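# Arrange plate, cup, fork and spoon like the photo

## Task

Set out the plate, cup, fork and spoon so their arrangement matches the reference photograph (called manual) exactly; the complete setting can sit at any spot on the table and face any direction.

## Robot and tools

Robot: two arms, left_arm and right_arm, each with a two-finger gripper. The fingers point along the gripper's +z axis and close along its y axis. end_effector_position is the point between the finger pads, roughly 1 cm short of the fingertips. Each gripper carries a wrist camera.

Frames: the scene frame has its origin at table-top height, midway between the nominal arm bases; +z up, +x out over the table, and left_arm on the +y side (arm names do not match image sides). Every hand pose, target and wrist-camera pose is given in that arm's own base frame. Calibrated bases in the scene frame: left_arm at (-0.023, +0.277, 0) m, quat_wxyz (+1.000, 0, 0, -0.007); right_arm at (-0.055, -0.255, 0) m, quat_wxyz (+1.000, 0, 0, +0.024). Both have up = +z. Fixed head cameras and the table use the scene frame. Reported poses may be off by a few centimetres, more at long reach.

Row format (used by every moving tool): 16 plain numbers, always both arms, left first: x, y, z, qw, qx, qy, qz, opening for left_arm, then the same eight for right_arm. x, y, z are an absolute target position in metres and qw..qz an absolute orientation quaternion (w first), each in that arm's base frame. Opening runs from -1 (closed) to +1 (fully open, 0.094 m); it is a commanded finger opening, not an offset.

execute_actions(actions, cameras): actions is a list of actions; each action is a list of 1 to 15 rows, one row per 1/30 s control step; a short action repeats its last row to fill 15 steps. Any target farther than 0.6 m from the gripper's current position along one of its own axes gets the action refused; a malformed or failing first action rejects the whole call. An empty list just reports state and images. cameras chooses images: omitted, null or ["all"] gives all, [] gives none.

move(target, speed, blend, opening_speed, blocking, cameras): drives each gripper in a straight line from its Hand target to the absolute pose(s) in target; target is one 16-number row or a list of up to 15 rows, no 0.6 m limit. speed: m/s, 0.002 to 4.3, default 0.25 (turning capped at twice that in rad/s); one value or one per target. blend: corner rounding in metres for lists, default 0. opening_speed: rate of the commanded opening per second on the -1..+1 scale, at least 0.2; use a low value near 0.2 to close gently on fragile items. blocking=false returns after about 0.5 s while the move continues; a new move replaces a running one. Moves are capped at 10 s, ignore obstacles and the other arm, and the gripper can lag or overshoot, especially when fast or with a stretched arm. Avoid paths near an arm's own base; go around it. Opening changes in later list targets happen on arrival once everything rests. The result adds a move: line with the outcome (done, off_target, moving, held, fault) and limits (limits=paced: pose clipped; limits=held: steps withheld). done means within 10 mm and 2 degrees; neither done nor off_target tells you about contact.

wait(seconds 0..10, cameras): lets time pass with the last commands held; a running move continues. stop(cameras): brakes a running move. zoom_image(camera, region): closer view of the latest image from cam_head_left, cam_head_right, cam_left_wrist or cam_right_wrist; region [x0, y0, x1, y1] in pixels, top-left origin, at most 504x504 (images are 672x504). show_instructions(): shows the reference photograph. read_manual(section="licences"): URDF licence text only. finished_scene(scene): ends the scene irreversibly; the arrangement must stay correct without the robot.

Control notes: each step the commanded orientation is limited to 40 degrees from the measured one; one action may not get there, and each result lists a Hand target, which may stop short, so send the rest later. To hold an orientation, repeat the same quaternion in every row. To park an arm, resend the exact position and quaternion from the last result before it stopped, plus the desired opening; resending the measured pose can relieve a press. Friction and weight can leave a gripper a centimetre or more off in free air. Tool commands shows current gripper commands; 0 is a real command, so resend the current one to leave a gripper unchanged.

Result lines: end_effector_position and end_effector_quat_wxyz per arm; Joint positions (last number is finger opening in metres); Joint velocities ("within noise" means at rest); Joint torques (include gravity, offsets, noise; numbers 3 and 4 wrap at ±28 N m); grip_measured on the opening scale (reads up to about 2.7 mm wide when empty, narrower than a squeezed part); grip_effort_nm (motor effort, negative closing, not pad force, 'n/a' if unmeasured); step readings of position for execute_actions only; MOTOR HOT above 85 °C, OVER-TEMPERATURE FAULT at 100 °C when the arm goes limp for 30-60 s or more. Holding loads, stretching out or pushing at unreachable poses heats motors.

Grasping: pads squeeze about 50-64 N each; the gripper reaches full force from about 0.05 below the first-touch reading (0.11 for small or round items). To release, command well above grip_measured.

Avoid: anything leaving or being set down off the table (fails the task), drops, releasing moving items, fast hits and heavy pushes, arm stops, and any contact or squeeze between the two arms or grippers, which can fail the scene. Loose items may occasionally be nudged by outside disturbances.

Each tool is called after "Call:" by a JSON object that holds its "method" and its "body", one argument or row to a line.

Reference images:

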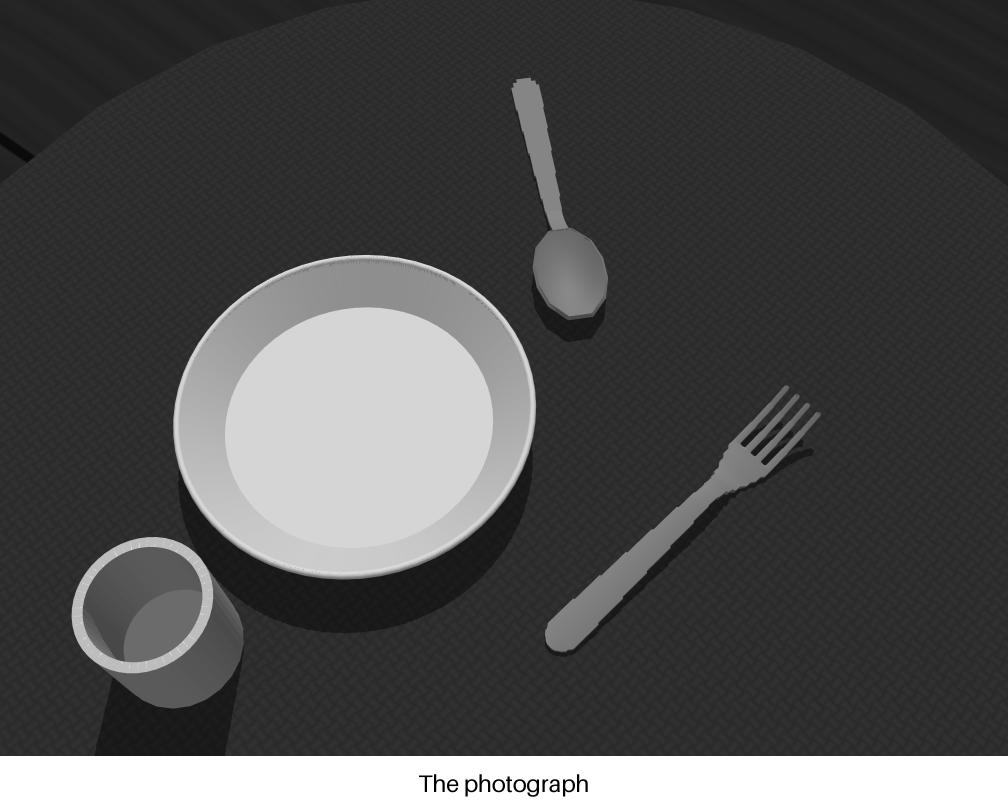

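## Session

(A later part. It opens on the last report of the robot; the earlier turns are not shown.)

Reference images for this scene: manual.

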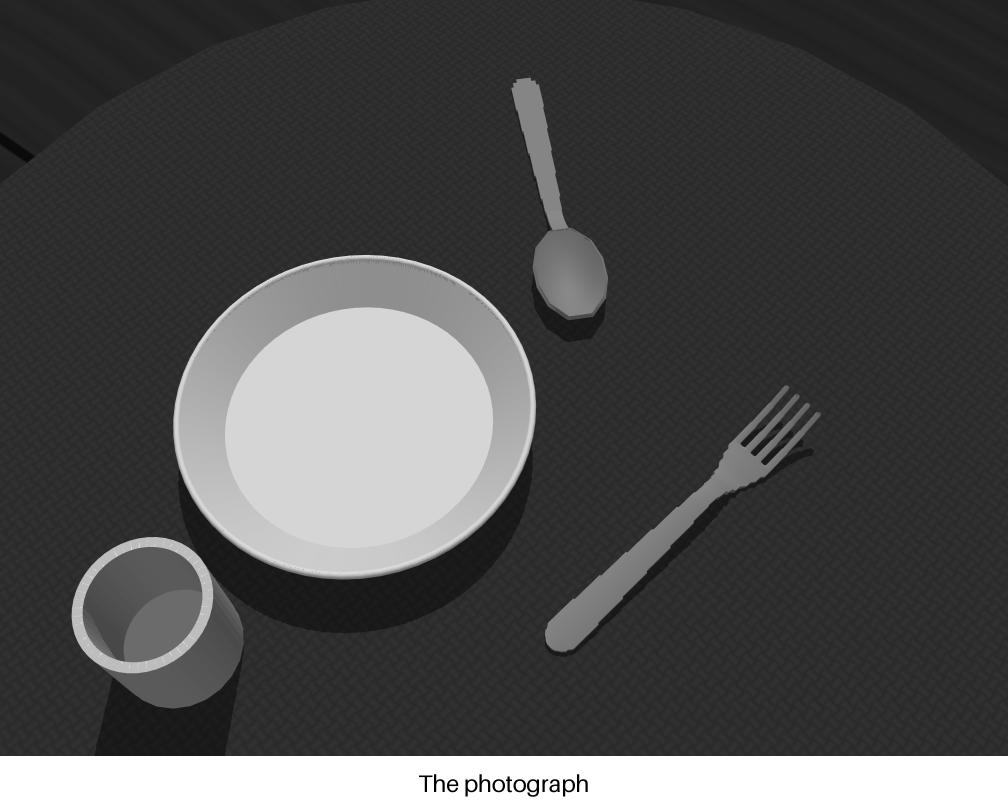

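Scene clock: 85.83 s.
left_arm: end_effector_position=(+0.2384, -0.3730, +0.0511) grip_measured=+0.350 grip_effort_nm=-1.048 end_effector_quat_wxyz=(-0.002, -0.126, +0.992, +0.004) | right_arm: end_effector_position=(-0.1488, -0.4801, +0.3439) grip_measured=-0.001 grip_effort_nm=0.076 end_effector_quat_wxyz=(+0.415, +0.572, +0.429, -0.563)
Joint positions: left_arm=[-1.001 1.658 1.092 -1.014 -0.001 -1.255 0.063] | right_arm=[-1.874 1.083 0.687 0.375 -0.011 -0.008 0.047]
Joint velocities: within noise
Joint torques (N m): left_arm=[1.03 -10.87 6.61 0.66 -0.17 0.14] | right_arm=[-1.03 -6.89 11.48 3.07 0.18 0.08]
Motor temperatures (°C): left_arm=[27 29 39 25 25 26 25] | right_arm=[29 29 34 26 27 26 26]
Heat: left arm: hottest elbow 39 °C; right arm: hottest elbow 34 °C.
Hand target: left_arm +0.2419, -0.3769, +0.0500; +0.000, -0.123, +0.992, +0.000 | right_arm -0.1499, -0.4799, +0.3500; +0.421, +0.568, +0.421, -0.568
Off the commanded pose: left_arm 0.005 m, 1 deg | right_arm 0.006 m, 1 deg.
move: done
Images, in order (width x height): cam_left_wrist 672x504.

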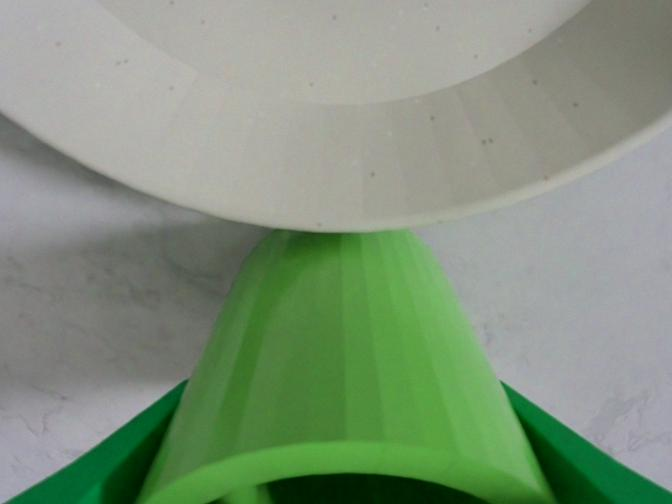

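Call:
{"method": "move", "body": {
  "target": [
    [0.2415,-0.377,0.0445,0,-0.123,0.9924,0,0.2,-0.15,-0.48,0.35,0.4207,0.5685,0.4207,-0.5685,0]
  ],
  "speed": 0.03,
  "cameras": []
}}

Call:
{"method": "move", "body": {
  "target": [
    [0.2415,-0.377,0.0445,0,-0.123,0.9924,0,0.9,-0.15,-0.48,0.35,0.4207,0.5685,0.4207,-0.5685,0]
  ],
  "opening_speed": 0.3,
  "cameras": []
}}

Call:
{"method": "move", "body": {
  "target": [
    [0.2415,-0.377,0.16,0,-0.123,0.9924,0,0.9,-0.15,-0.48,0.35,0.4207,0.5685,0.4207,-0.5685,0],
    [0.30,-0.22,0.45,0.2,0,0.9763,0,0.9,-0.15,-0.48,0.35,0.4207,0.5685,0.4207,-0.5685,0]
  ],
  "speed": [0.1,0.35]
}}

Call:
{"method": "zoom_image", "body": {
  "camera": "cam_left_wrist",
  "region": [200, 80, 600, 400]
}}

Scene clock: 90.50 s.
left_arm: end_effector_position=(+0.2391, -0.3741, +0.0486) grip_measured=+0.350 grip_effort_nm=-1.043 end_effector_quat_wxyz=(+0.000, -0.126, +0.992, +0.001) | right_arm: end_effector_position=(-0.1488, -0.4801, +0.3439) grip_measured=-0.001 grip_effort_nm=0.081 end_effector_quat_wxyz=(+0.415, +0.572, +0.429, -0.563)
Joint positions: left_arm=[-1.001 1.661 1.088 -0.999 -0.001 -1.254 0.063] | right_arm=[-1.874 1.083 0.687 0.375 -0.011 -0.008 0.047]
Joint velocities: within noise
Joint torques (N m): left_arm=[0.85 -10.52 6.42 0.72 -0.17 0.13] | right_arm=[-0.91 -7 11.44 3.02 0.14 0.1]
Motor temperatures (°C): left_arm=[27 29 39 25 25 26 25] | right_arm=[29 29 34 27 27 26 25]
Heat: left arm: hottest elbow 39 °C; right arm: hottest elbow 34 °C.
Hand target: left_arm +0.2414, -0.3769, +0.0445; +0.000, -0.123, +0.992, +0.000 | right_arm -0.1499, -0.4799, +0.3500; +0.421, +0.568, +0.421, -0.568
Off the commanded pose: left_arm 0.006 m, 0 deg | right_arm 0.006 m, 1 deg.
move: done
No camera images: "cameras" was empty.

Scene clock: 93.03 s.
left_arm: end_effector_position=(+0.2393, -0.3744, +0.0486) grip_measured=+0.898 grip_effort_nm=0.066 end_effector_quat_wxyz=(+0.000, -0.126, +0.992, +0.000) | right_arm: end_effector_position=(-0.1488, -0.4801, +0.3439) grip_measured=-0.001 grip_effort_nm=0.076 end_effector_quat_wxyz=(+0.415, +0.572, +0.429, -0.563)
Joint positions: left_arm=[-1.001 1.661 1.088 -0.998 -0.001 -1.254 0.089] | right_arm=[-1.874 1.083 0.687 0.375 -0.011 -0.008 0.047]
Joint velocities: within noise
Joint torques (N m): left_arm=[0.85 -10.46 6.42 0.66 -0.18 0.13] | right_arm=[-1.2 -6.71 11.38 3.06 0.16 0.09]
Motor temperatures (°C): left_arm=[27 29 38 25 25 26 25] | right_arm=[29 29 34 27 27 26 25]
Heat: left arm: hottest elbow 38 °C; right arm: hottest elbow 34 °C.
Hand target: left_arm +0.2414, -0.3769, +0.0445; +0.000, -0.123, +0.992, +0.000 | right_arm -0.1499, -0.4799, +0.3500; +0.421, +0.568, +0.421, -0.568
Off the commanded pose: left_arm 0.005 m, 0 deg | right_arm 0.006 m, 1 deg.
move: done
No camera images: "cameras" was empty.

Scene clock: 96.10 s.
left_arm: end_effector_position=(+0.2962, -0.2197, +0.4401) grip_measured=+0.898 grip_effort_nm=0.066 end_effector_quat_wxyz=(+0.204, +0.001, +0.979, -0.003) | right_arm: end_effector_position=(-0.1488, -0.4801, +0.3439) grip_measured=-0.001 grip_effort_nm=0.081 end_effector_quat_wxyz=(+0.415, +0.572, +0.429, -0.563)
Joint positions: left_arm=[-0.764 1.196 1.629 -1.695 -0.276 -0.718 0.089] | right_arm=[-1.874 1.083 0.687 0.375 -0.011 -0.008 0.047]
Joint velocities: within noise
Joint torques (N m): left_arm=[1.32 -5.66 9.33 0.54 -0.27 0.13] | right_arm=[-1.2 -6.89 11.45 3.07 0.16 0.1]
Motor temperatures (°C): left_arm=[27 29 38 25 25 26 25] | right_arm=[29 29 34 27 27 26 25]
Heat: left arm: hottest elbow 38 °C; right arm: hottest elbow 34 °C.
Hand target: left_arm +0.2999, -0.2198, +0.4495; +0.208, +0.001, +0.978, -0.007 | right_arm -0.1499, -0.4799, +0.3500; +0.421, +0.568, +0.421, -0.568
Off the commanded pose: left_arm 0.011 m, 1 deg | right_arm 0.006 m, 1 deg.
joint sent to its limit (left arm) — joint 4 (wrist pitch), lower limit. The joint targets still meet the commanded pose.
move: off_target (left_arm)

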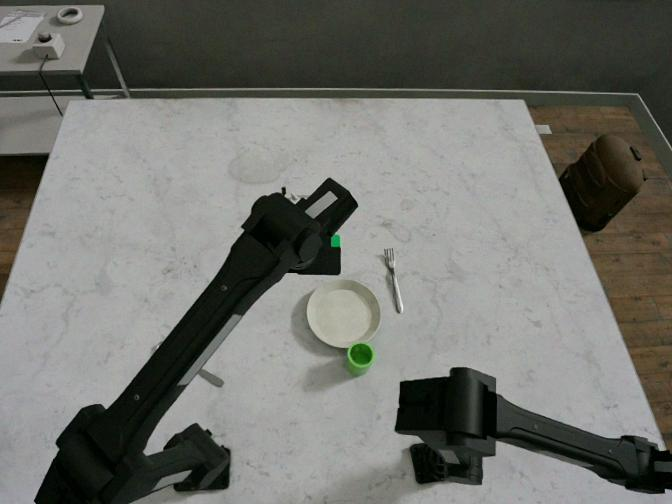

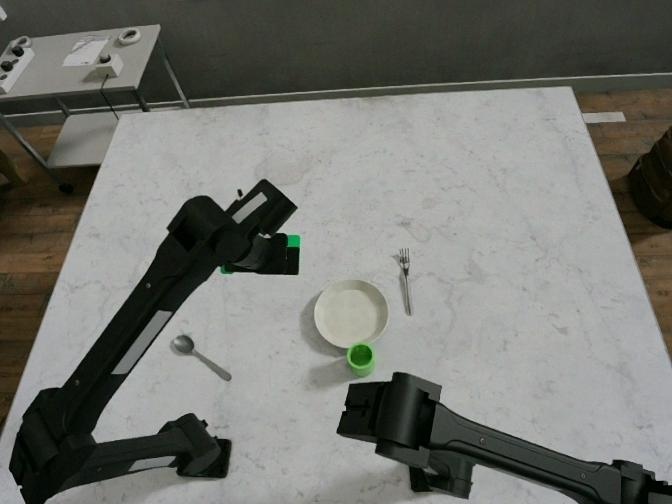

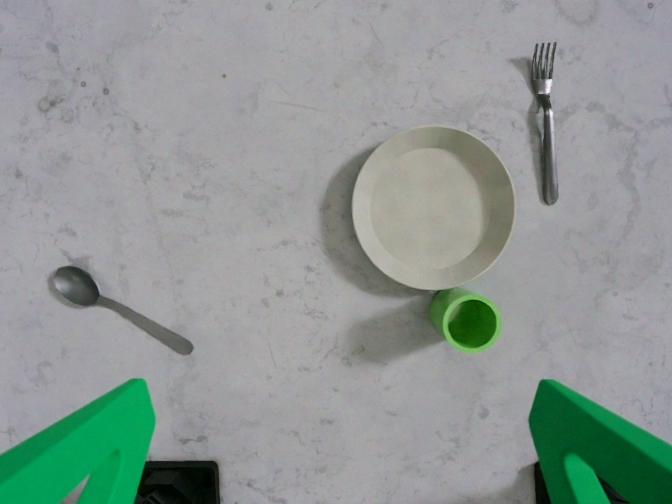

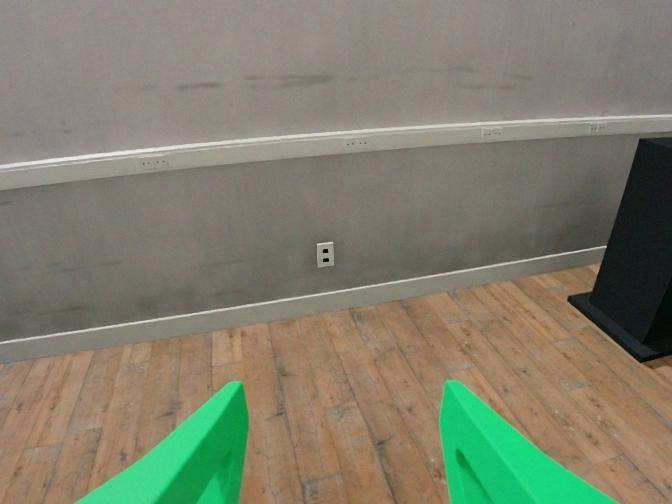

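Scaled by 1.260 from the camera's 672x504 image, which has a finer 960x720 frame.

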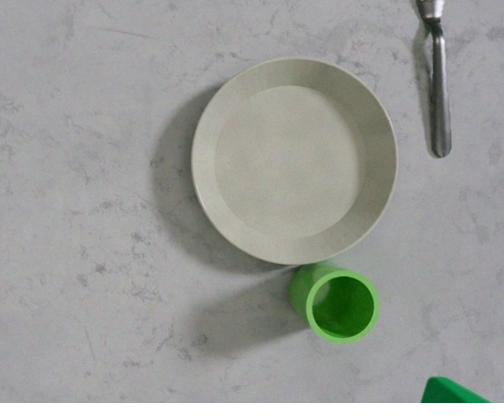

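Call:
{"method": "move", "body": {
  "target": [
    [0.2415,-0.377,0.13,0,-0.123,0.9924,0,0.95,-0.15,-0.48,0.35,0.4207,0.5685,0.4207,-0.5685,0],
    [0.2420,-0.377,0.0445,0,-0.123,0.9924,0,0.95,-0.15,-0.48,0.35,0.4207,0.5685,0.4207,-0.5685,0]
  ],
  "speed": [0.3,0.1],
  "cameras": ["cam_left_wrist"]
}}

Call:
{"method": "move", "body": {
  "target": [
    [0.2420,-0.377,0.0445,0,-0.123,0.9924,0,0.2,-0.15,-0.48,0.35,0.4207,0.5685,0.4207,-0.5685,0]
  ],
  "opening_speed": 0.3,
  "cameras": []
}}

Call:
{"method": "move", "body": {
  "target": [
    [0.2420,-0.377,0.066,0,-0.123,0.9924,0,0.2,-0.15,-0.48,0.35,0.4207,0.5685,0.4207,-0.5685,0],
    [0.2325,-0.3836,0.066,0,-0.123,0.9924,0,0.2,-0.15,-0.48,0.35,0.4207,0.5685,0.4207,-0.5685,0],
    [0.2325,-0.3836,0.0445,0,-0.123,0.9924,0,0.2,-0.15,-0.48,0.35,0.4207,0.5685,0.4207,-0.5685,0]
  ],
  "speed": 0.06,
  "cameras": ["cam_left_wrist"]
}}

Scene clock: 105.63 s.
left_arm: end_effector_position=(+0.2438, -0.3734, +0.0507) grip_measured=+0.948 grip_effort_nm=0.071 end_effector_quat_wxyz=(+0.002, -0.122, +0.993, -0.002) | right_arm: end_effector_position=(-0.1488, -0.4801, +0.3439) grip_measured=-0.001 grip_effort_nm=0.076 end_effector_quat_wxyz=(+0.415, +0.572, +0.429, -0.563)
Joint positions: left_arm=[-0.992 1.659 1.091 -0.999 -0.001 -1.237 0.092] | right_arm=[-1.874 1.083 0.687 0.375 -0.011 -0.008 0.047]
Joint velocities: within noise
Joint torques (N m): left_arm=[0.21 -10.23 6.26 0.7 -0.14 -0.05] | right_arm=[-1.08 -6.77 11.4 3.07 0.14 0.09]
Motor temperatures (°C): left_arm=[27 29 39 25 25 26 25] | right_arm=[29 29 34 27 27 26 25]
Heat: left arm: hottest elbow 39 °C; right arm: hottest elbow 34 °C.
Hand target: left_arm +0.2419, -0.3770, +0.0447; +0.000, -0.123, +0.992, +0.000 | right_arm -0.1499, -0.4799, +0.3500; +0.421, +0.568, +0.421, -0.568
Off the commanded pose: left_arm 0.007 m, 0 deg | right_arm 0.006 m, 1 deg.
move: done
Images, in order (width x height): cam_left_wrist 672x504.

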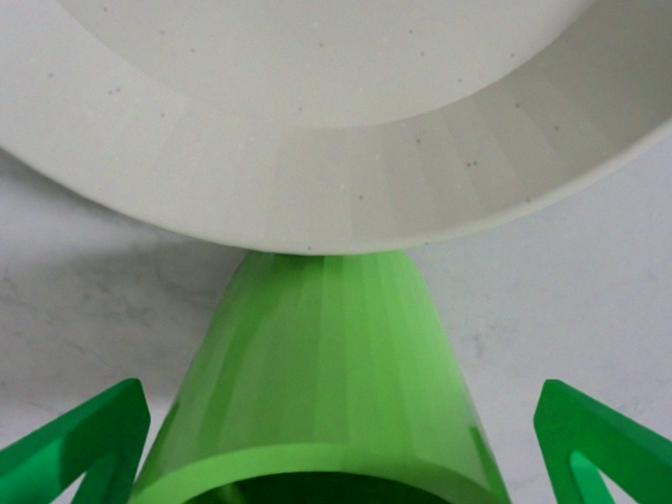

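Scene clock: 108.33 s.
left_arm: end_effector_position=(+0.2438, -0.3734, +0.0507) grip_measured=+0.350 grip_effort_nm=-1.043 end_effector_quat_wxyz=(+0.002, -0.122, +0.992, -0.002) | right_arm: end_effector_position=(-0.1488, -0.4801, +0.3439) grip_measured=-0.001 grip_effort_nm=0.076 end_effector_quat_wxyz=(+0.415, +0.572, +0.429, -0.563)
Joint positions: left_arm=[-0.992 1.659 1.091 -0.999 -0.001 -1.237 0.063] | right_arm=[-1.874 1.083 0.687 0.375 -0.011 -0.008 0.047]
Joint velocities: within noise
Joint torques (N m): left_arm=[0.21 -10.34 6.26 0.7 -0.14 -0.05] | right_arm=[-0.91 -6.89 11.45 3.07 0.15 0.1]
Motor temperatures (°C): left_arm=[27 29 38 25 25 26 25] | right_arm=[29 29 34 27 27 26 25]
Heat: left arm: hottest elbow 38 °C; right arm: hottest elbow 34 °C.
Hand target: left_arm +0.2419, -0.3770, +0.0447; +0.000, -0.123, +0.992, +0.000 | right_arm -0.1499, -0.4799, +0.3500; +0.421, +0.568, +0.421, -0.568
Off the commanded pose: left_arm 0.007 m, 0 deg | right_arm 0.006 m, 1 deg.
move: done
No camera images: "cameras" was empty.

Scene clock: 109.63 s.
left_arm: end_effector_position=(+0.2360, -0.3782, +0.0508) grip_measured=+0.350 grip_effort_nm=-1.043 end_effector_quat_wxyz=(+0.001, -0.125, +0.992, -0.001) | right_arm: end_effector_position=(-0.1488, -0.4801, +0.3439) grip_measured=-0.001 grip_effort_nm=0.071 end_effector_quat_wxyz=(+0.415, +0.572, +0.429, -0.563)
Joint positions: left_arm=[-1.012 1.658 1.091 -1 -0.001 -1.263 0.063] | right_arm=[-1.874 1.083 0.687 0.375 -0.011 -0.008 0.047]
Joint velocities: within noise
Joint torques (N m): left_arm=[-0.15 -10.23 6.37 0.7 -0.15 -0.06] | right_arm=[-1.14 -6.71 11.45 2.99 0.15 0.09]
Motor temperatures (°C): left_arm=[27 29 38 25 25 26 25] | right_arm=[29 29 34 27 27 26 25]
Heat: left arm: hottest elbow 38 °C; right arm: hottest elbow 34 °C.
Hand target: left_arm +0.2324, -0.3836, +0.0447; +0.000, -0.123, +0.992, +0.000 | right_arm -0.1499, -0.4799, +0.3500; +0.421, +0.568, +0.421, -0.568
Off the commanded pose: left_arm 0.009 m, 0 deg | right_arm 0.006 m, 1 deg.
move: done
Images, in order (width x height): cam_left_wrist 672x504.

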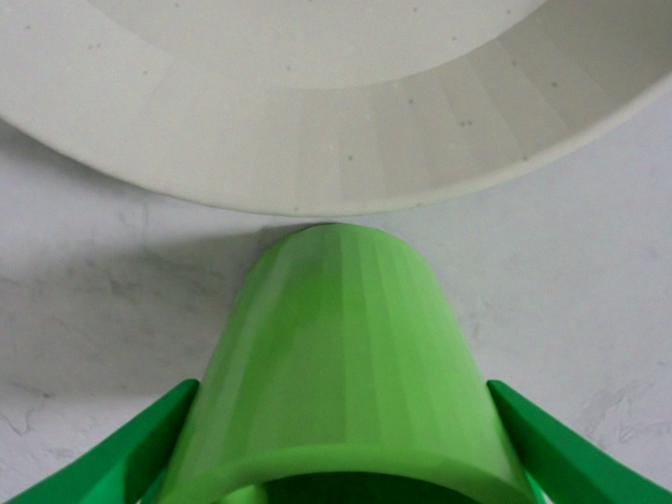

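Call:
{"method": "move", "body": {
  "target": [
    [0.2325,-0.3836,0.066,0,-0.123,0.9924,0,0.2,-0.15,-0.48,0.35,0.4207,0.5685,0.4207,-0.5685,0],
    [0.2270,-0.3870,0.066,0,-0.123,0.9924,0,0.2,-0.15,-0.48,0.35,0.4207,0.5685,0.4207,-0.5685,0],
    [0.2270,-0.3870,0.0445,0,-0.123,0.9924,0,0.2,-0.15,-0.48,0.35,0.4207,0.5685,0.4207,-0.5685,0]
  ],
  "speed": 0.06,
  "cameras": ["cam_left_wrist"]
}}

Call:
{"method": "move", "body": {
  "target": [
    [0.2270,-0.3870,0.0425,0,-0.123,0.9924,0,0.9,-0.15,-0.48,0.35,0.4207,0.5685,0.4207,-0.5685,0]
  ],
  "opening_speed": 0.3,
  "cameras": ["cam_left_wrist"]
}}

Call:
{"method": "move", "body": {
  "target": [
    [0.2270,-0.387,0.16,0,-0.123,0.9924,0,0.9,-0.15,-0.48,0.35,0.4207,0.5685,0.4207,-0.5685,0],
    [0.30,-0.22,0.45,0.2,0,0.9763,0,0.9,-0.15,-0.48,0.35,0.4207,0.5685,0.4207,-0.5685,0]
  ],
  "speed": [0.1,0.35],
  "cameras": ["cam_left_wrist"]
}}

Call:
{"method": "zoom_image", "body": {
  "camera": "cam_left_wrist",
  "region": [200, 80, 600, 400]
}}

Scene clock: 113.67 s.
left_arm: end_effector_position=(+0.2308, -0.3814, +0.0508) grip_measured=+0.350 grip_effort_nm=-1.043 end_effector_quat_wxyz=(+0.001, -0.125, +0.992, -0.001) | right_arm: end_effector_position=(-0.1488, -0.4801, +0.3439) grip_measured=-0.001 grip_effort_nm=0.081 end_effector_quat_wxyz=(+0.415, +0.572, +0.429, -0.563)
Joint positions: left_arm=[-1.026 1.658 1.091 -1 -0.001 -1.278 0.063] | right_arm=[-1.874 1.083 0.687 0.375 -0.011 -0.008 0.047]
Joint velocities: within noise
Joint torques (N m): left_arm=[-0.15 -10.23 6.38 0.7 -0.15 -0.05] | right_arm=[-1.08 -6.89 11.44 3 0.14 0.09]
Motor temperatures (°C): left_arm=[27 29 38 25 25 26 25] | right_arm=[29 28 34 27 27 26 25]
Heat: left arm: hottest elbow 38 °C; right arm: hottest elbow 34 °C.
Hand target: left_arm +0.2270, -0.3869, +0.0447; +0.000, -0.123, +0.992, +0.000 | right_arm -0.1499, -0.4799, +0.3500; +0.421, +0.568, +0.421, -0.568
Off the commanded pose: left_arm 0.009 m, 0 deg | right_arm 0.006 m, 1 deg.
move: done
Images, in order (width x height): cam_left_wrist 672x504.

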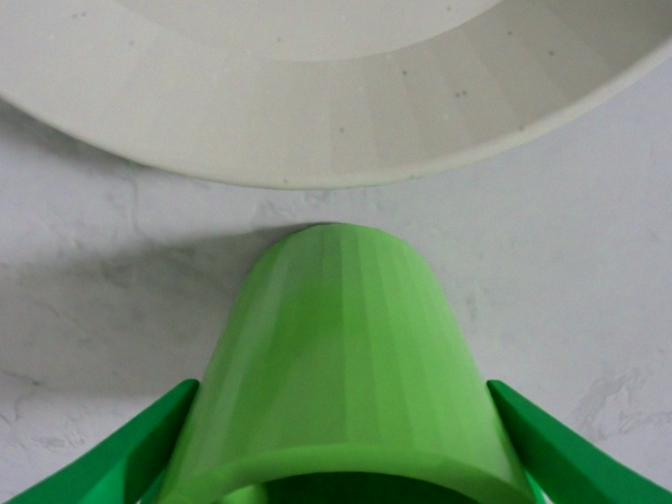

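Scene clock: 116.20 s.
left_arm: end_effector_position=(+0.2314, -0.3825, +0.0507) grip_measured=+0.898 grip_effort_nm=0.066 end_effector_quat_wxyz=(+0.002, -0.125, +0.992, -0.004) | right_arm: end_effector_position=(-0.1488, -0.4801, +0.3439) grip_measured=-0.001 grip_effort_nm=0.076 end_effector_quat_wxyz=(+0.415, +0.572, +0.429, -0.563)
Joint positions: left_arm=[-1.026 1.659 1.091 -0.995 -0.001 -1.278 0.089] | right_arm=[-1.874 1.083 0.687 0.375 -0.011 -0.008 0.047]
Joint velocities: within noise
Joint torques (N m): left_arm=[-0.21 -10.05 6.22 0.7 -0.15 -0.05] | right_arm=[-0.97 -6.77 11.44 3 0.13 0.08]
Motor temperatures (°C): left_arm=[27 29 38 25 25 26 25] | right_arm=[29 28 34 27 27 26 25]
Heat: left arm: hottest elbow 38 °C; right arm: hottest elbow 34 °C.
Hand target: left_arm +0.2269, -0.3868, +0.0426; +0.000, -0.123, +0.992, +0.000 | right_arm -0.1499, -0.4799, +0.3500; +0.421, +0.568, +0.421, -0.568
Off the commanded pose: left_arm 0.010 m, 1 deg | right_arm 0.006 m, 1 deg.
move: done
Images, in order (width x height): cam_left_wrist 672x504.

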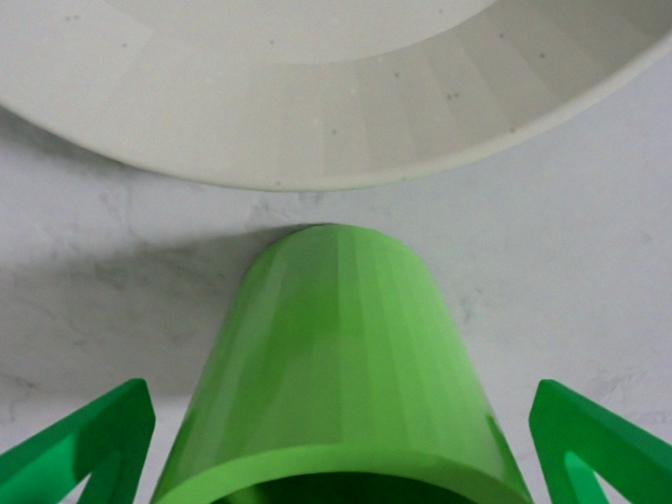

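Scene clock: 119.30 s.
left_arm: end_effector_position=(+0.2965, -0.2195, +0.4400) grip_measured=+0.898 grip_effort_nm=0.066 end_effector_quat_wxyz=(+0.204, +0.001, +0.979, -0.003) | right_arm: end_effector_position=(-0.1488, -0.4801, +0.3439) grip_measured=-0.001 grip_effort_nm=0.076 end_effector_quat_wxyz=(+0.415, +0.572, +0.429, -0.563)
Joint positions: left_arm=[-0.763 1.196 1.629 -1.695 -0.276 -0.718 0.089] | right_arm=[-1.874 1.083 0.687 0.375 -0.011 -0.008 0.047]
Joint velocities: within noise
Joint torques (N m): left_arm=[1.26 -5.66 9.33 0.54 -0.26 0.11] | right_arm=[-0.91 -6.83 11.4 2.96 0.16 0.1]
Motor temperatures (°C): left_arm=[27 29 38 25 25 26 25] | right_arm=[29 28 34 27 27 26 25]
Heat: left arm: hottest elbow 38 °C; right arm: hottest elbow 34 °C.
Hand target: left_arm +0.2999, -0.2199, +0.4494; +0.208, +0.001, +0.978, -0.007 | right_arm -0.1499, -0.4799, +0.3500; +0.421, +0.568, +0.421, -0.568
Off the commanded pose: left_arm 0.011 m, 1 deg | right_arm 0.006 m, 1 deg.
joint sent to its limit (left arm) — joint 4 (wrist pitch), lower limit. The joint targets still meet the commanded pose.
move: off_target (left_arm)
Images, in order (width x height): cam_left_wrist 672x504.

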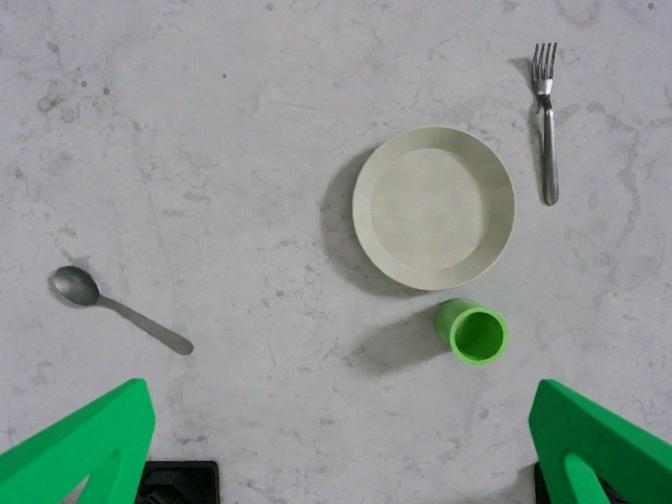

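Scaled by 1.260 from the camera's 672x504 image, which has a finer 960x720 frame.

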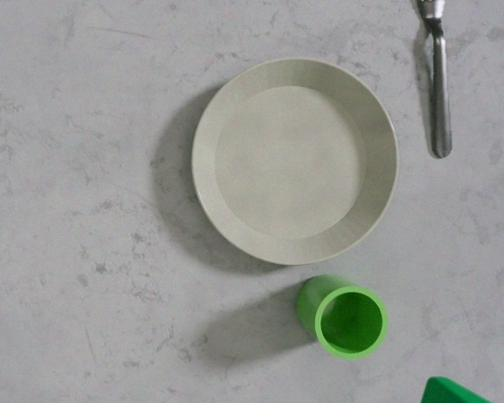

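Call:
{"method": "move", "body": {
  "target": [
    [0.26,0.02,0.30,0,-0.4848,0.8746,0,0.3,-0.15,-0.48,0.35,0.4207,0.5685,0.4207,-0.5685,0],
    [0.24,0.022,0.16,0,-0.4848,0.8746,0,0.3,-0.15,-0.48,0.35,0.4207,0.5685,0.4207,-0.5685,0]
  ],
  "speed": 0.35
}}

Scene clock: 124.80 s.
left_arm: end_effector_position=(+0.2342, +0.0188, +0.1532) grip_measured=+0.302 grip_effort_nm=-0.105 end_effector_quat_wxyz=(-0.014, -0.483, +0.876, +0.008) | right_arm: end_effector_position=(-0.1488, -0.4801, +0.3439) grip_measured=-0.001 grip_effort_nm=0.076 end_effector_quat_wxyz=(+0.415, +0.572, +0.429, -0.563)
Joint positions: left_arm=[0.08 0.99 0.764 -1.378 -0.003 -0.928 0.061] | right_arm=[-1.874 1.083 0.687 0.375 -0.011 -0.008 0.047]
Joint velocities: within noise
Joint torques (N m): left_arm=[1.67 -4.48 7.94 0.66 -0.1 0.13] | right_arm=[-1.38 -6.65 11.41 3.06 0.15 0.11]
Motor temperatures (°C): left_arm=[27 29 38 25 25 26 25] | right_arm=[29 28 34 27 27 26 25]
Heat: left arm: hottest elbow 38 °C; right arm: hottest elbow 34 °C.
Hand target: left_arm +0.2399, +0.0219, +0.1600; +0.000, -0.485, +0.875, +0.000 | right_arm -0.1499, -0.4799, +0.3500; +0.421, +0.568, +0.421, -0.568
Off the commanded pose: left_arm 0.010 m, 2 deg | right_arm 0.006 m, 1 deg.
move: done

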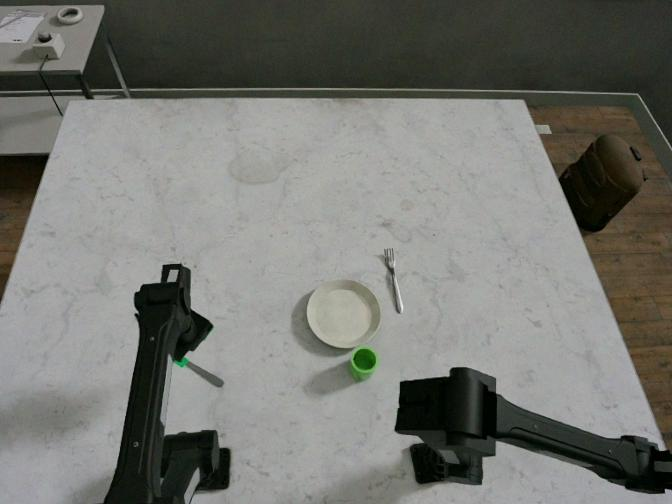

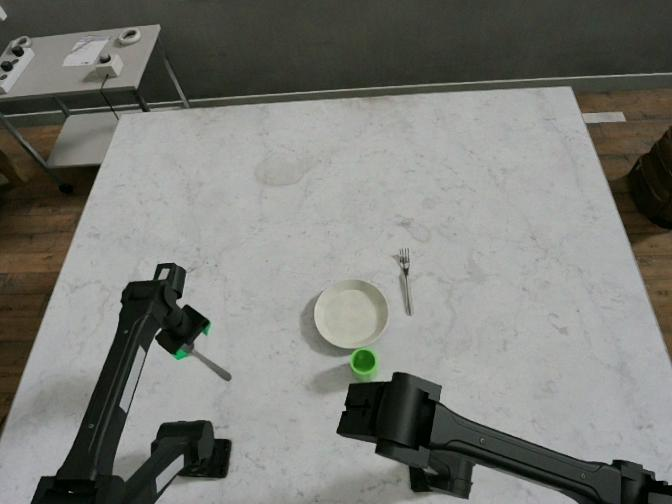

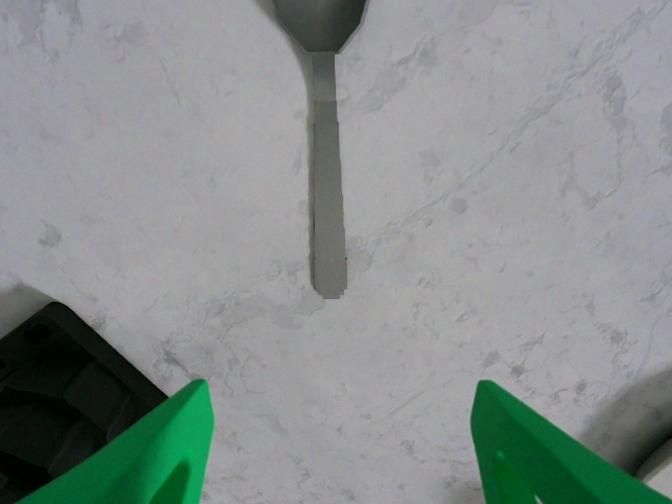

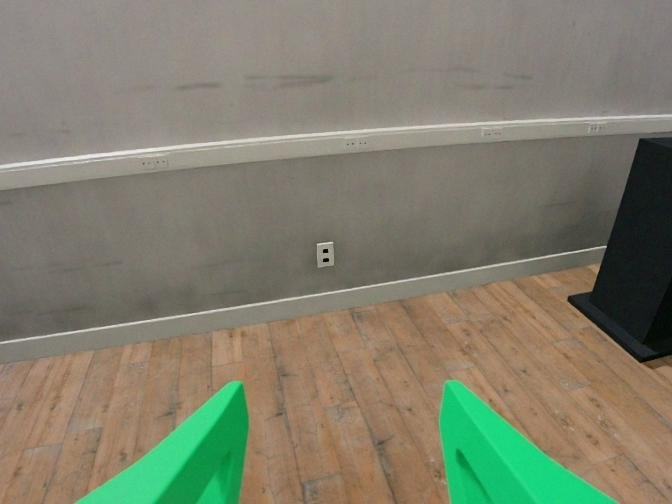

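Call:
{"method": "move", "body": {
  "target": [
    [0.234,0.033,0.05,0.007,-0.4886,0.8725,-0.004,0.2,-0.15,-0.48,0.35,0.4207,0.5685,0.4207,-0.5685,0]
  ],
  "speed": 0.2,
  "cameras": ["cam_left_wrist"]
}}

Scene clock: 127.67 s.
left_arm: end_effector_position=(+0.2298, +0.0300, +0.0494) grip_measured=+0.202 grip_effort_nm=-0.105 end_effector_quat_wxyz=(+0.003, -0.487, +0.873, -0.001) | right_arm: end_effector_position=(-0.1488, -0.4801, +0.3439) grip_measured=-0.001 grip_effort_nm=0.076 end_effector_quat_wxyz=(+0.415, +0.572, +0.429, -0.563)
Joint positions: left_arm=[0.132 1.088 0.53 -1.006 0 -0.887 0.056] | right_arm=[-1.874 1.083 0.687 0.375 -0.011 -0.008 0.047]
Joint velocities: within noise
Joint torques (N m): left_arm=[1.55 -3.37 6.6 0.76 -0.09 0.16] | right_arm=[-1.03 -6.95 11.47 2.99 0.15 0.09]
Motor temperatures (°C): left_arm=[27 29 38 25 25 26 25] | right_arm=[29 28 34 27 27 26 25]
Heat: left arm: hottest elbow 38 °C; right arm: hottest elbow 34 °C.
Hand target: left_arm +0.2339, +0.0330, +0.0500; +0.007, -0.489, +0.872, -0.004 | right_arm -0.1499, -0.4799, +0.3500; +0.421, +0.568, +0.421, -0.568
Off the commanded pose: left_arm 0.005 m, 1 deg | right_arm 0.006 m, 1 deg.
move: done
Images, in order (width x height): cam_left_wrist 672x504.

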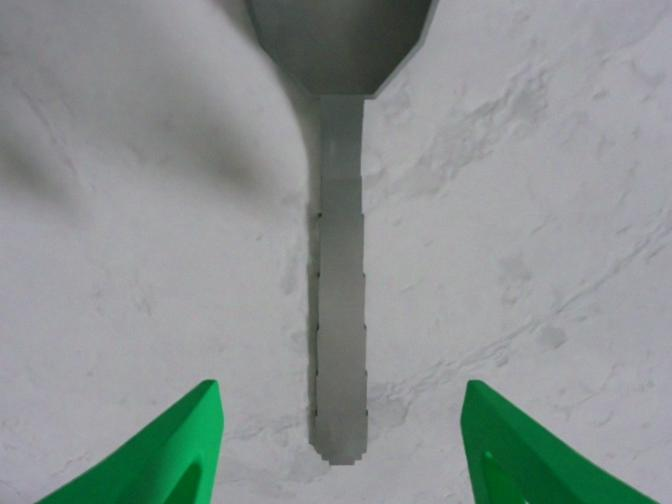

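Call:
{"method": "move", "body": {
  "target": [
    [0.239,0.0415,0.03,0.007,-0.4886,0.8725,-0.004,0.2,-0.15,-0.48,0.35,0.4207,0.5685,0.4207,-0.5685,0],
    [0.237,0.0405,0.008,0.007,-0.4886,0.8725,-0.004,0.2,-0.15,-0.48,0.35,0.4207,0.5685,0.4207,-0.5685,0]
  ],
  "speed": 0.07,
  "cameras": ["cam_left_wrist"]
}}

Scene clock: 130.47 s.
left_arm: end_effector_position=(+0.2354, +0.0382, +0.0104) grip_measured=+0.202 grip_effort_nm=-0.105 end_effector_quat_wxyz=(+0.007, -0.488, +0.873, -0.003) | right_arm: end_effector_position=(-0.1488, -0.4801, +0.3439) grip_measured=-0.001 grip_effort_nm=0.071 end_effector_quat_wxyz=(+0.415, +0.572, +0.429, -0.563)
Joint positions: left_arm=[0.163 1.199 0.48 -0.836 0 -0.857 0.056] | right_arm=[-1.874 1.083 0.687 0.375 -0.011 -0.008 0.047]
Joint velocities: within noise
Joint torques (N m): left_arm=[1.44 -3.6 5.52 0.84 -0.11 0.15] | right_arm=[-1.14 -6.95 11.41 3.1 0.14 0.1]
Motor temperatures (°C): left_arm=[27 29 37 25 25 26 25] | right_arm=[29 28 34 27 27 26 25]
Heat: left arm: hottest elbow 37 °C; right arm: hottest elbow 34 °C.
Hand target: left_arm +0.2370, +0.0405, +0.0081; +0.007, -0.489, +0.873, -0.004 | right_arm -0.1499, -0.4799, +0.3500; +0.421, +0.568, +0.421, -0.568
Off the commanded pose: left_arm 0.004 m, 0 deg | right_arm 0.006 m, 1 deg.
move: done
Images, in order (width x height): cam_left_wrist 672x504.

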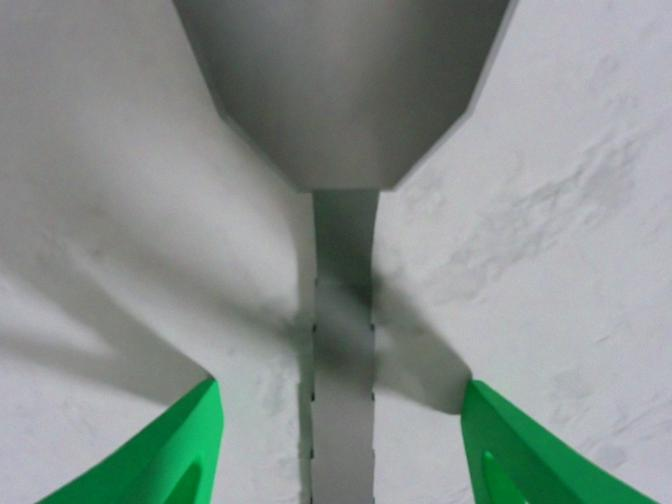

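Call:
{"method": "move", "body": {
  "target": [
    [0.237,0.0405,0.006,0.007,-0.4886,0.8725,-0.004,-1,-0.15,-0.48,0.35,0.4207,0.5685,0.4207,-0.5685,0]
  ],
  "opening_speed": 0.5,
  "cameras": []
}}

Call:
{"method": "move", "body": {
  "target": [
    [0.239,0.041,0.13,0,-0.4886,0.8725,0,-1,-0.15,-0.48,0.35,0.4207,0.5685,0.4207,-0.5685,0],
    [0.44,-0.06,0.15,0,0.2588,0.9659,0,-1,-0.15,-0.48,0.35,0.4207,0.5685,0.4207,-0.5685,0],
    [0.600,-0.266,0.11,0,0.8704,0.4924,0,-1,-0.15,-0.48,0.35,0.4207,0.5685,0.4207,-0.5685,0]
  ],
  "speed": [0.12,0.3,0.3]
}}

Scene clock: 135.97 s.
left_arm: end_effector_position=(+0.2377, +0.0386, +0.0103) grip_measured=-0.797 grip_effort_nm=-1.033 end_effector_quat_wxyz=(+0.011, -0.488, +0.873, -0.004) | right_arm: end_effector_position=(-0.1488, -0.4801, +0.3439) grip_measured=-0.001 grip_effort_nm=0.081 end_effector_quat_wxyz=(+0.415, +0.572, +0.429, -0.563)
Joint positions: left_arm=[0.163 1.2 0.48 -0.826 0 -0.857 0.01] | right_arm=[-1.874 1.083 0.687 0.375 -0.011 -0.008 0.047]
Joint velocities: within noise
Joint torques (N m): left_arm=[1.38 -3.37 5.34 0.8 -0.1 0.14] | right_arm=[-1.03 -6.89 11.51 3.06 0.14 0.1]
Motor temperatures (°C): left_arm=[27 29 37 25 25 26 25] | right_arm=[29 28 34 27 27 26 25]
Heat: left arm: hottest elbow 37 °C; right arm: hottest elbow 34 °C.
Hand target: left_arm +0.2369, +0.0404, +0.0062; +0.007, -0.489, +0.872, -0.004 | right_arm -0.1499, -0.4799, +0.3500; +0.421, +0.568, +0.421, -0.568
Off the commanded pose: left_arm 0.005 m, 0 deg | right_arm 0.006 m, 1 deg.
move: done
No camera images: "cameras" was empty.

Scene clock: 143.23 s.
left_arm: end_effector_position=(+0.5893, -0.2555, +0.1036) grip_measured=-0.799 grip_effort_nm=-1.043 end_effector_quat_wxyz=(-0.009, +0.866, +0.500, -0.006) | right_arm: end_effector_position=(-0.1488, -0.4801, +0.3439) grip_measured=-0.001 grip_effort_nm=0.076 end_effector_quat_wxyz=(+0.415, +0.572, +0.429, -0.563)
Joint positions: left_arm=[-0.409 2.103 1.911 -1.4 -0.001 1.686 0.009] | right_arm=[-1.874 1.083 0.687 0.375 -0.011 -0.008 0.047]
Joint velocities: within noise
Joint torques (N m): left_arm=[0.21 -16.5 10.66 -0.01 -0.05 0.15] | right_arm=[-1.2 -6.83 11.45 3 0.14 0.1]
Motor temperatures (°C): left_arm=[27 29 37 25 25 26 25] | right_arm=[29 28 34 27 27 26 25]
Heat: left arm: hottest elbow 37 °C; right arm: hottest elbow 34 °C.
Hand target: left_arm +0.5992, -0.2658, +0.1099; +0.000, +0.870, +0.492, +0.000 | right_arm -0.1499, -0.4799, +0.3500; +0.421, +0.568, +0.421, -0.568
Off the commanded pose: left_arm 0.016 m, 2 deg | right_arm 0.006 m, 1 deg.
move: off_target (left_arm)

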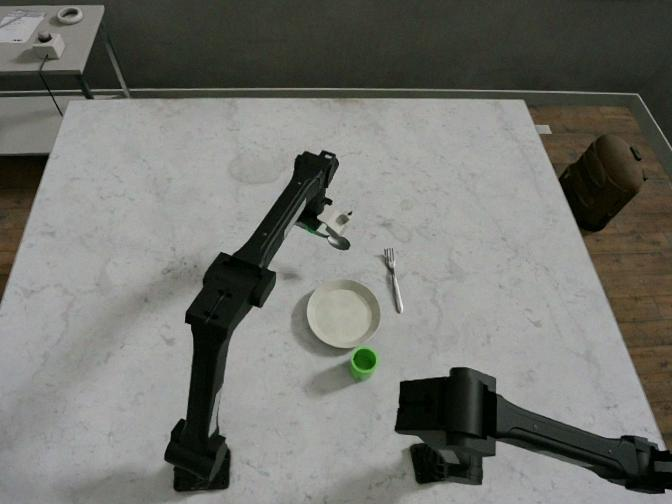

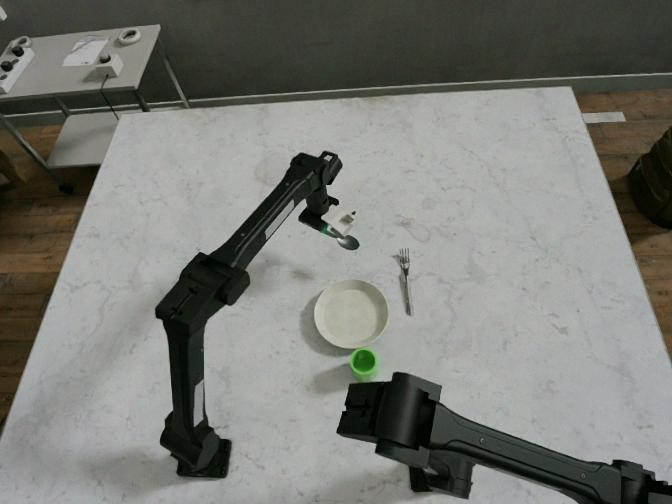

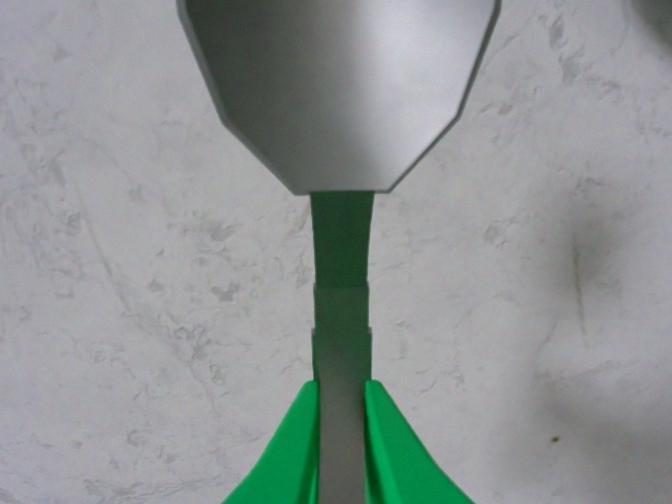

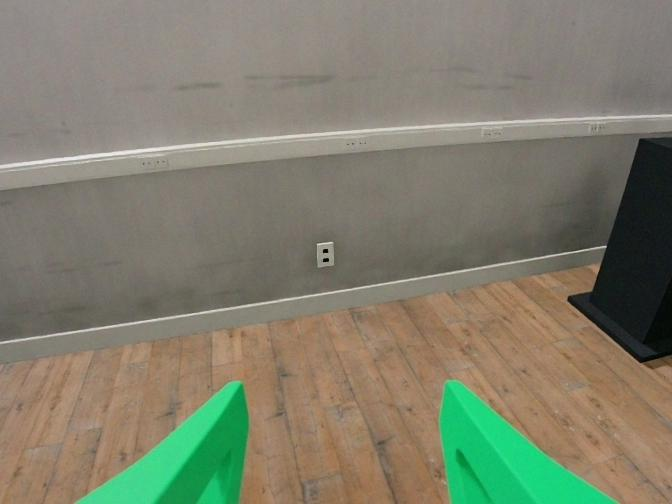

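Call:
{"method": "move", "body": {
  "target": [
    [0.597,-0.268,0.04,0,0.8704,0.4924,0,-1,-0.15,-0.48,0.35,0.4207,0.5685,0.4207,-0.5685,0],
    [0.594,-0.266,0.010,0,0.8704,0.4924,0,-1,-0.15,-0.48,0.35,0.4207,0.5685,0.4207,-0.5685,0]
  ],
  "speed": [0.1,0.06],
  "cameras": ["cam_left_wrist"]
}}

Scene clock: 145.90 s.
left_arm: end_effector_position=(+0.5954, -0.2581, +0.0214) grip_measured=-0.799 grip_effort_nm=-1.043 end_effector_quat_wxyz=(+0.003, +0.866, +0.500, +0.002) | right_arm: end_effector_position=(-0.1488, -0.4801, +0.3439) grip_measured=-0.001 grip_effort_nm=0.081 end_effector_quat_wxyz=(+0.415, +0.572, +0.429, -0.563)
Joint positions: left_arm=[-0.409 2.169 1.799 -1.194 -0.001 1.686 0.009] | right_arm=[-1.874 1.083 0.687 0.375 -0.011 -0.008 0.047]
Joint velocities: within noise
Joint torques (N m): left_arm=[-0.09 -16.91 7.05 0.68 -0.04 0.11] | right_arm=[-1.08 -6.95 11.48 3.04 0.15 0.1]
Motor temperatures (°C): left_arm=[27 30 37 25 25 26 25] | right_arm=[29 28 34 27 27 26 25]
Heat: left arm: hottest elbow 37 °C; right arm: hottest elbow 34 °C.
Hand target: left_arm +0.5937, -0.2659, +0.0101; +0.000, +0.870, +0.492, +0.000 | right_arm -0.1499, -0.4799, +0.3500; +0.421, +0.568, +0.421, -0.568
Off the commanded pose: left_arm 0.014 m, 1 deg | right_arm 0.006 m, 1 deg.
move: off_target (left_arm)
Images, in order (width x height): cam_left_wrist 672x504.

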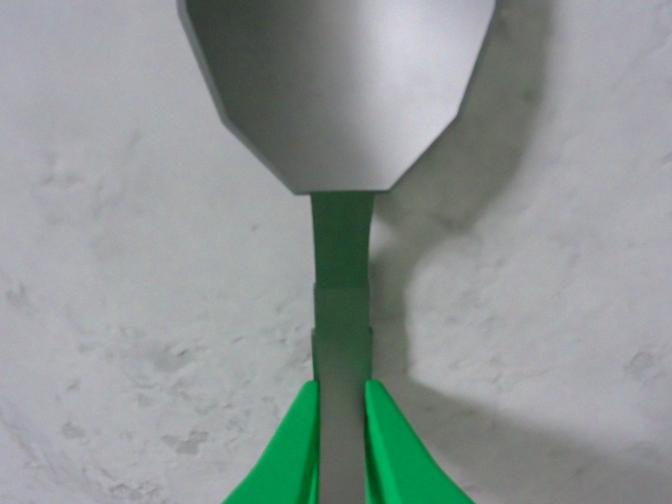

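Call:
{"method": "move", "body": {
  "target": [
    [0.590,-0.274,0.012,0,0.875,0.484,0,-1,-0.15,-0.48,0.35,0.4207,0.5685,0.4207,-0.5685,0],
    [0.590,-0.272,-0.002,0,0.875,0.484,0,-1,-0.15,-0.48,0.35,0.4207,0.5685,0.4207,-0.5685,0]
  ],
  "speed": 0.04,
  "cameras": ["cam_left_wrist"]
}}

Scene clock: 147.80 s.
left_arm: end_effector_position=(+0.5924, -0.2668, +0.0143) grip_measured=-0.799 grip_effort_nm=-1.053 end_effector_quat_wxyz=(+0.006, +0.871, +0.492, +0.005) | right_arm: end_effector_position=(-0.1488, -0.4801, +0.3439) grip_measured=-0.001 grip_effort_nm=0.076 end_effector_quat_wxyz=(+0.415, +0.572, +0.429, -0.563)
Joint positions: left_arm=[-0.423 2.173 1.786 -1.169 -0.001 1.691 0.009] | right_arm=[-1.874 1.083 0.687 0.375 -0.011 -0.008 0.047]
Joint velocities: within noise
Joint torques (N m): left_arm=[0.15 -16.62 6.8 0.68 -0.04 0.15] | right_arm=[-1.08 -6.89 11.48 3.1 0.15 0.08]
Motor temperatures (°C): left_arm=[27 30 37 25 25 26 26] | right_arm=[29 28 34 27 27 26 25]
Heat: left arm: hottest elbow 37 °C; right arm: hottest elbow 34 °C.
Hand target: left_arm +0.5897, -0.2718, -0.0017; +0.000, +0.875, +0.484, +0.000 | right_arm -0.1499, -0.4799, +0.3500; +0.421, +0.568, +0.421, -0.568
Off the commanded pose: left_arm 0.017 m, 1 deg | right_arm 0.006 m, 1 deg.
move: off_target (left_arm)
Images, in order (width x height): cam_left_wrist 672x504.

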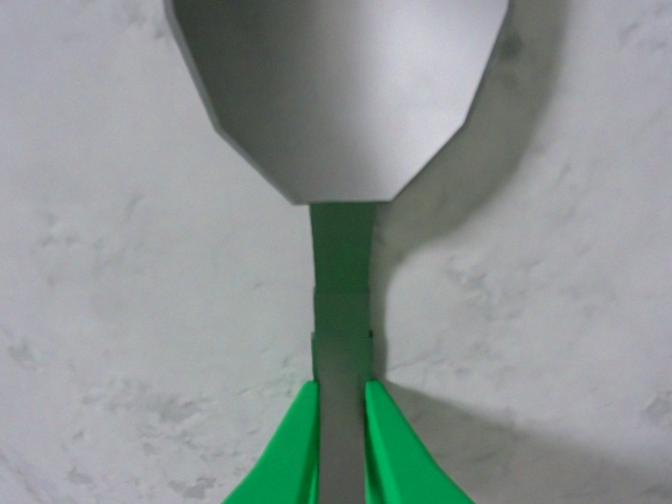

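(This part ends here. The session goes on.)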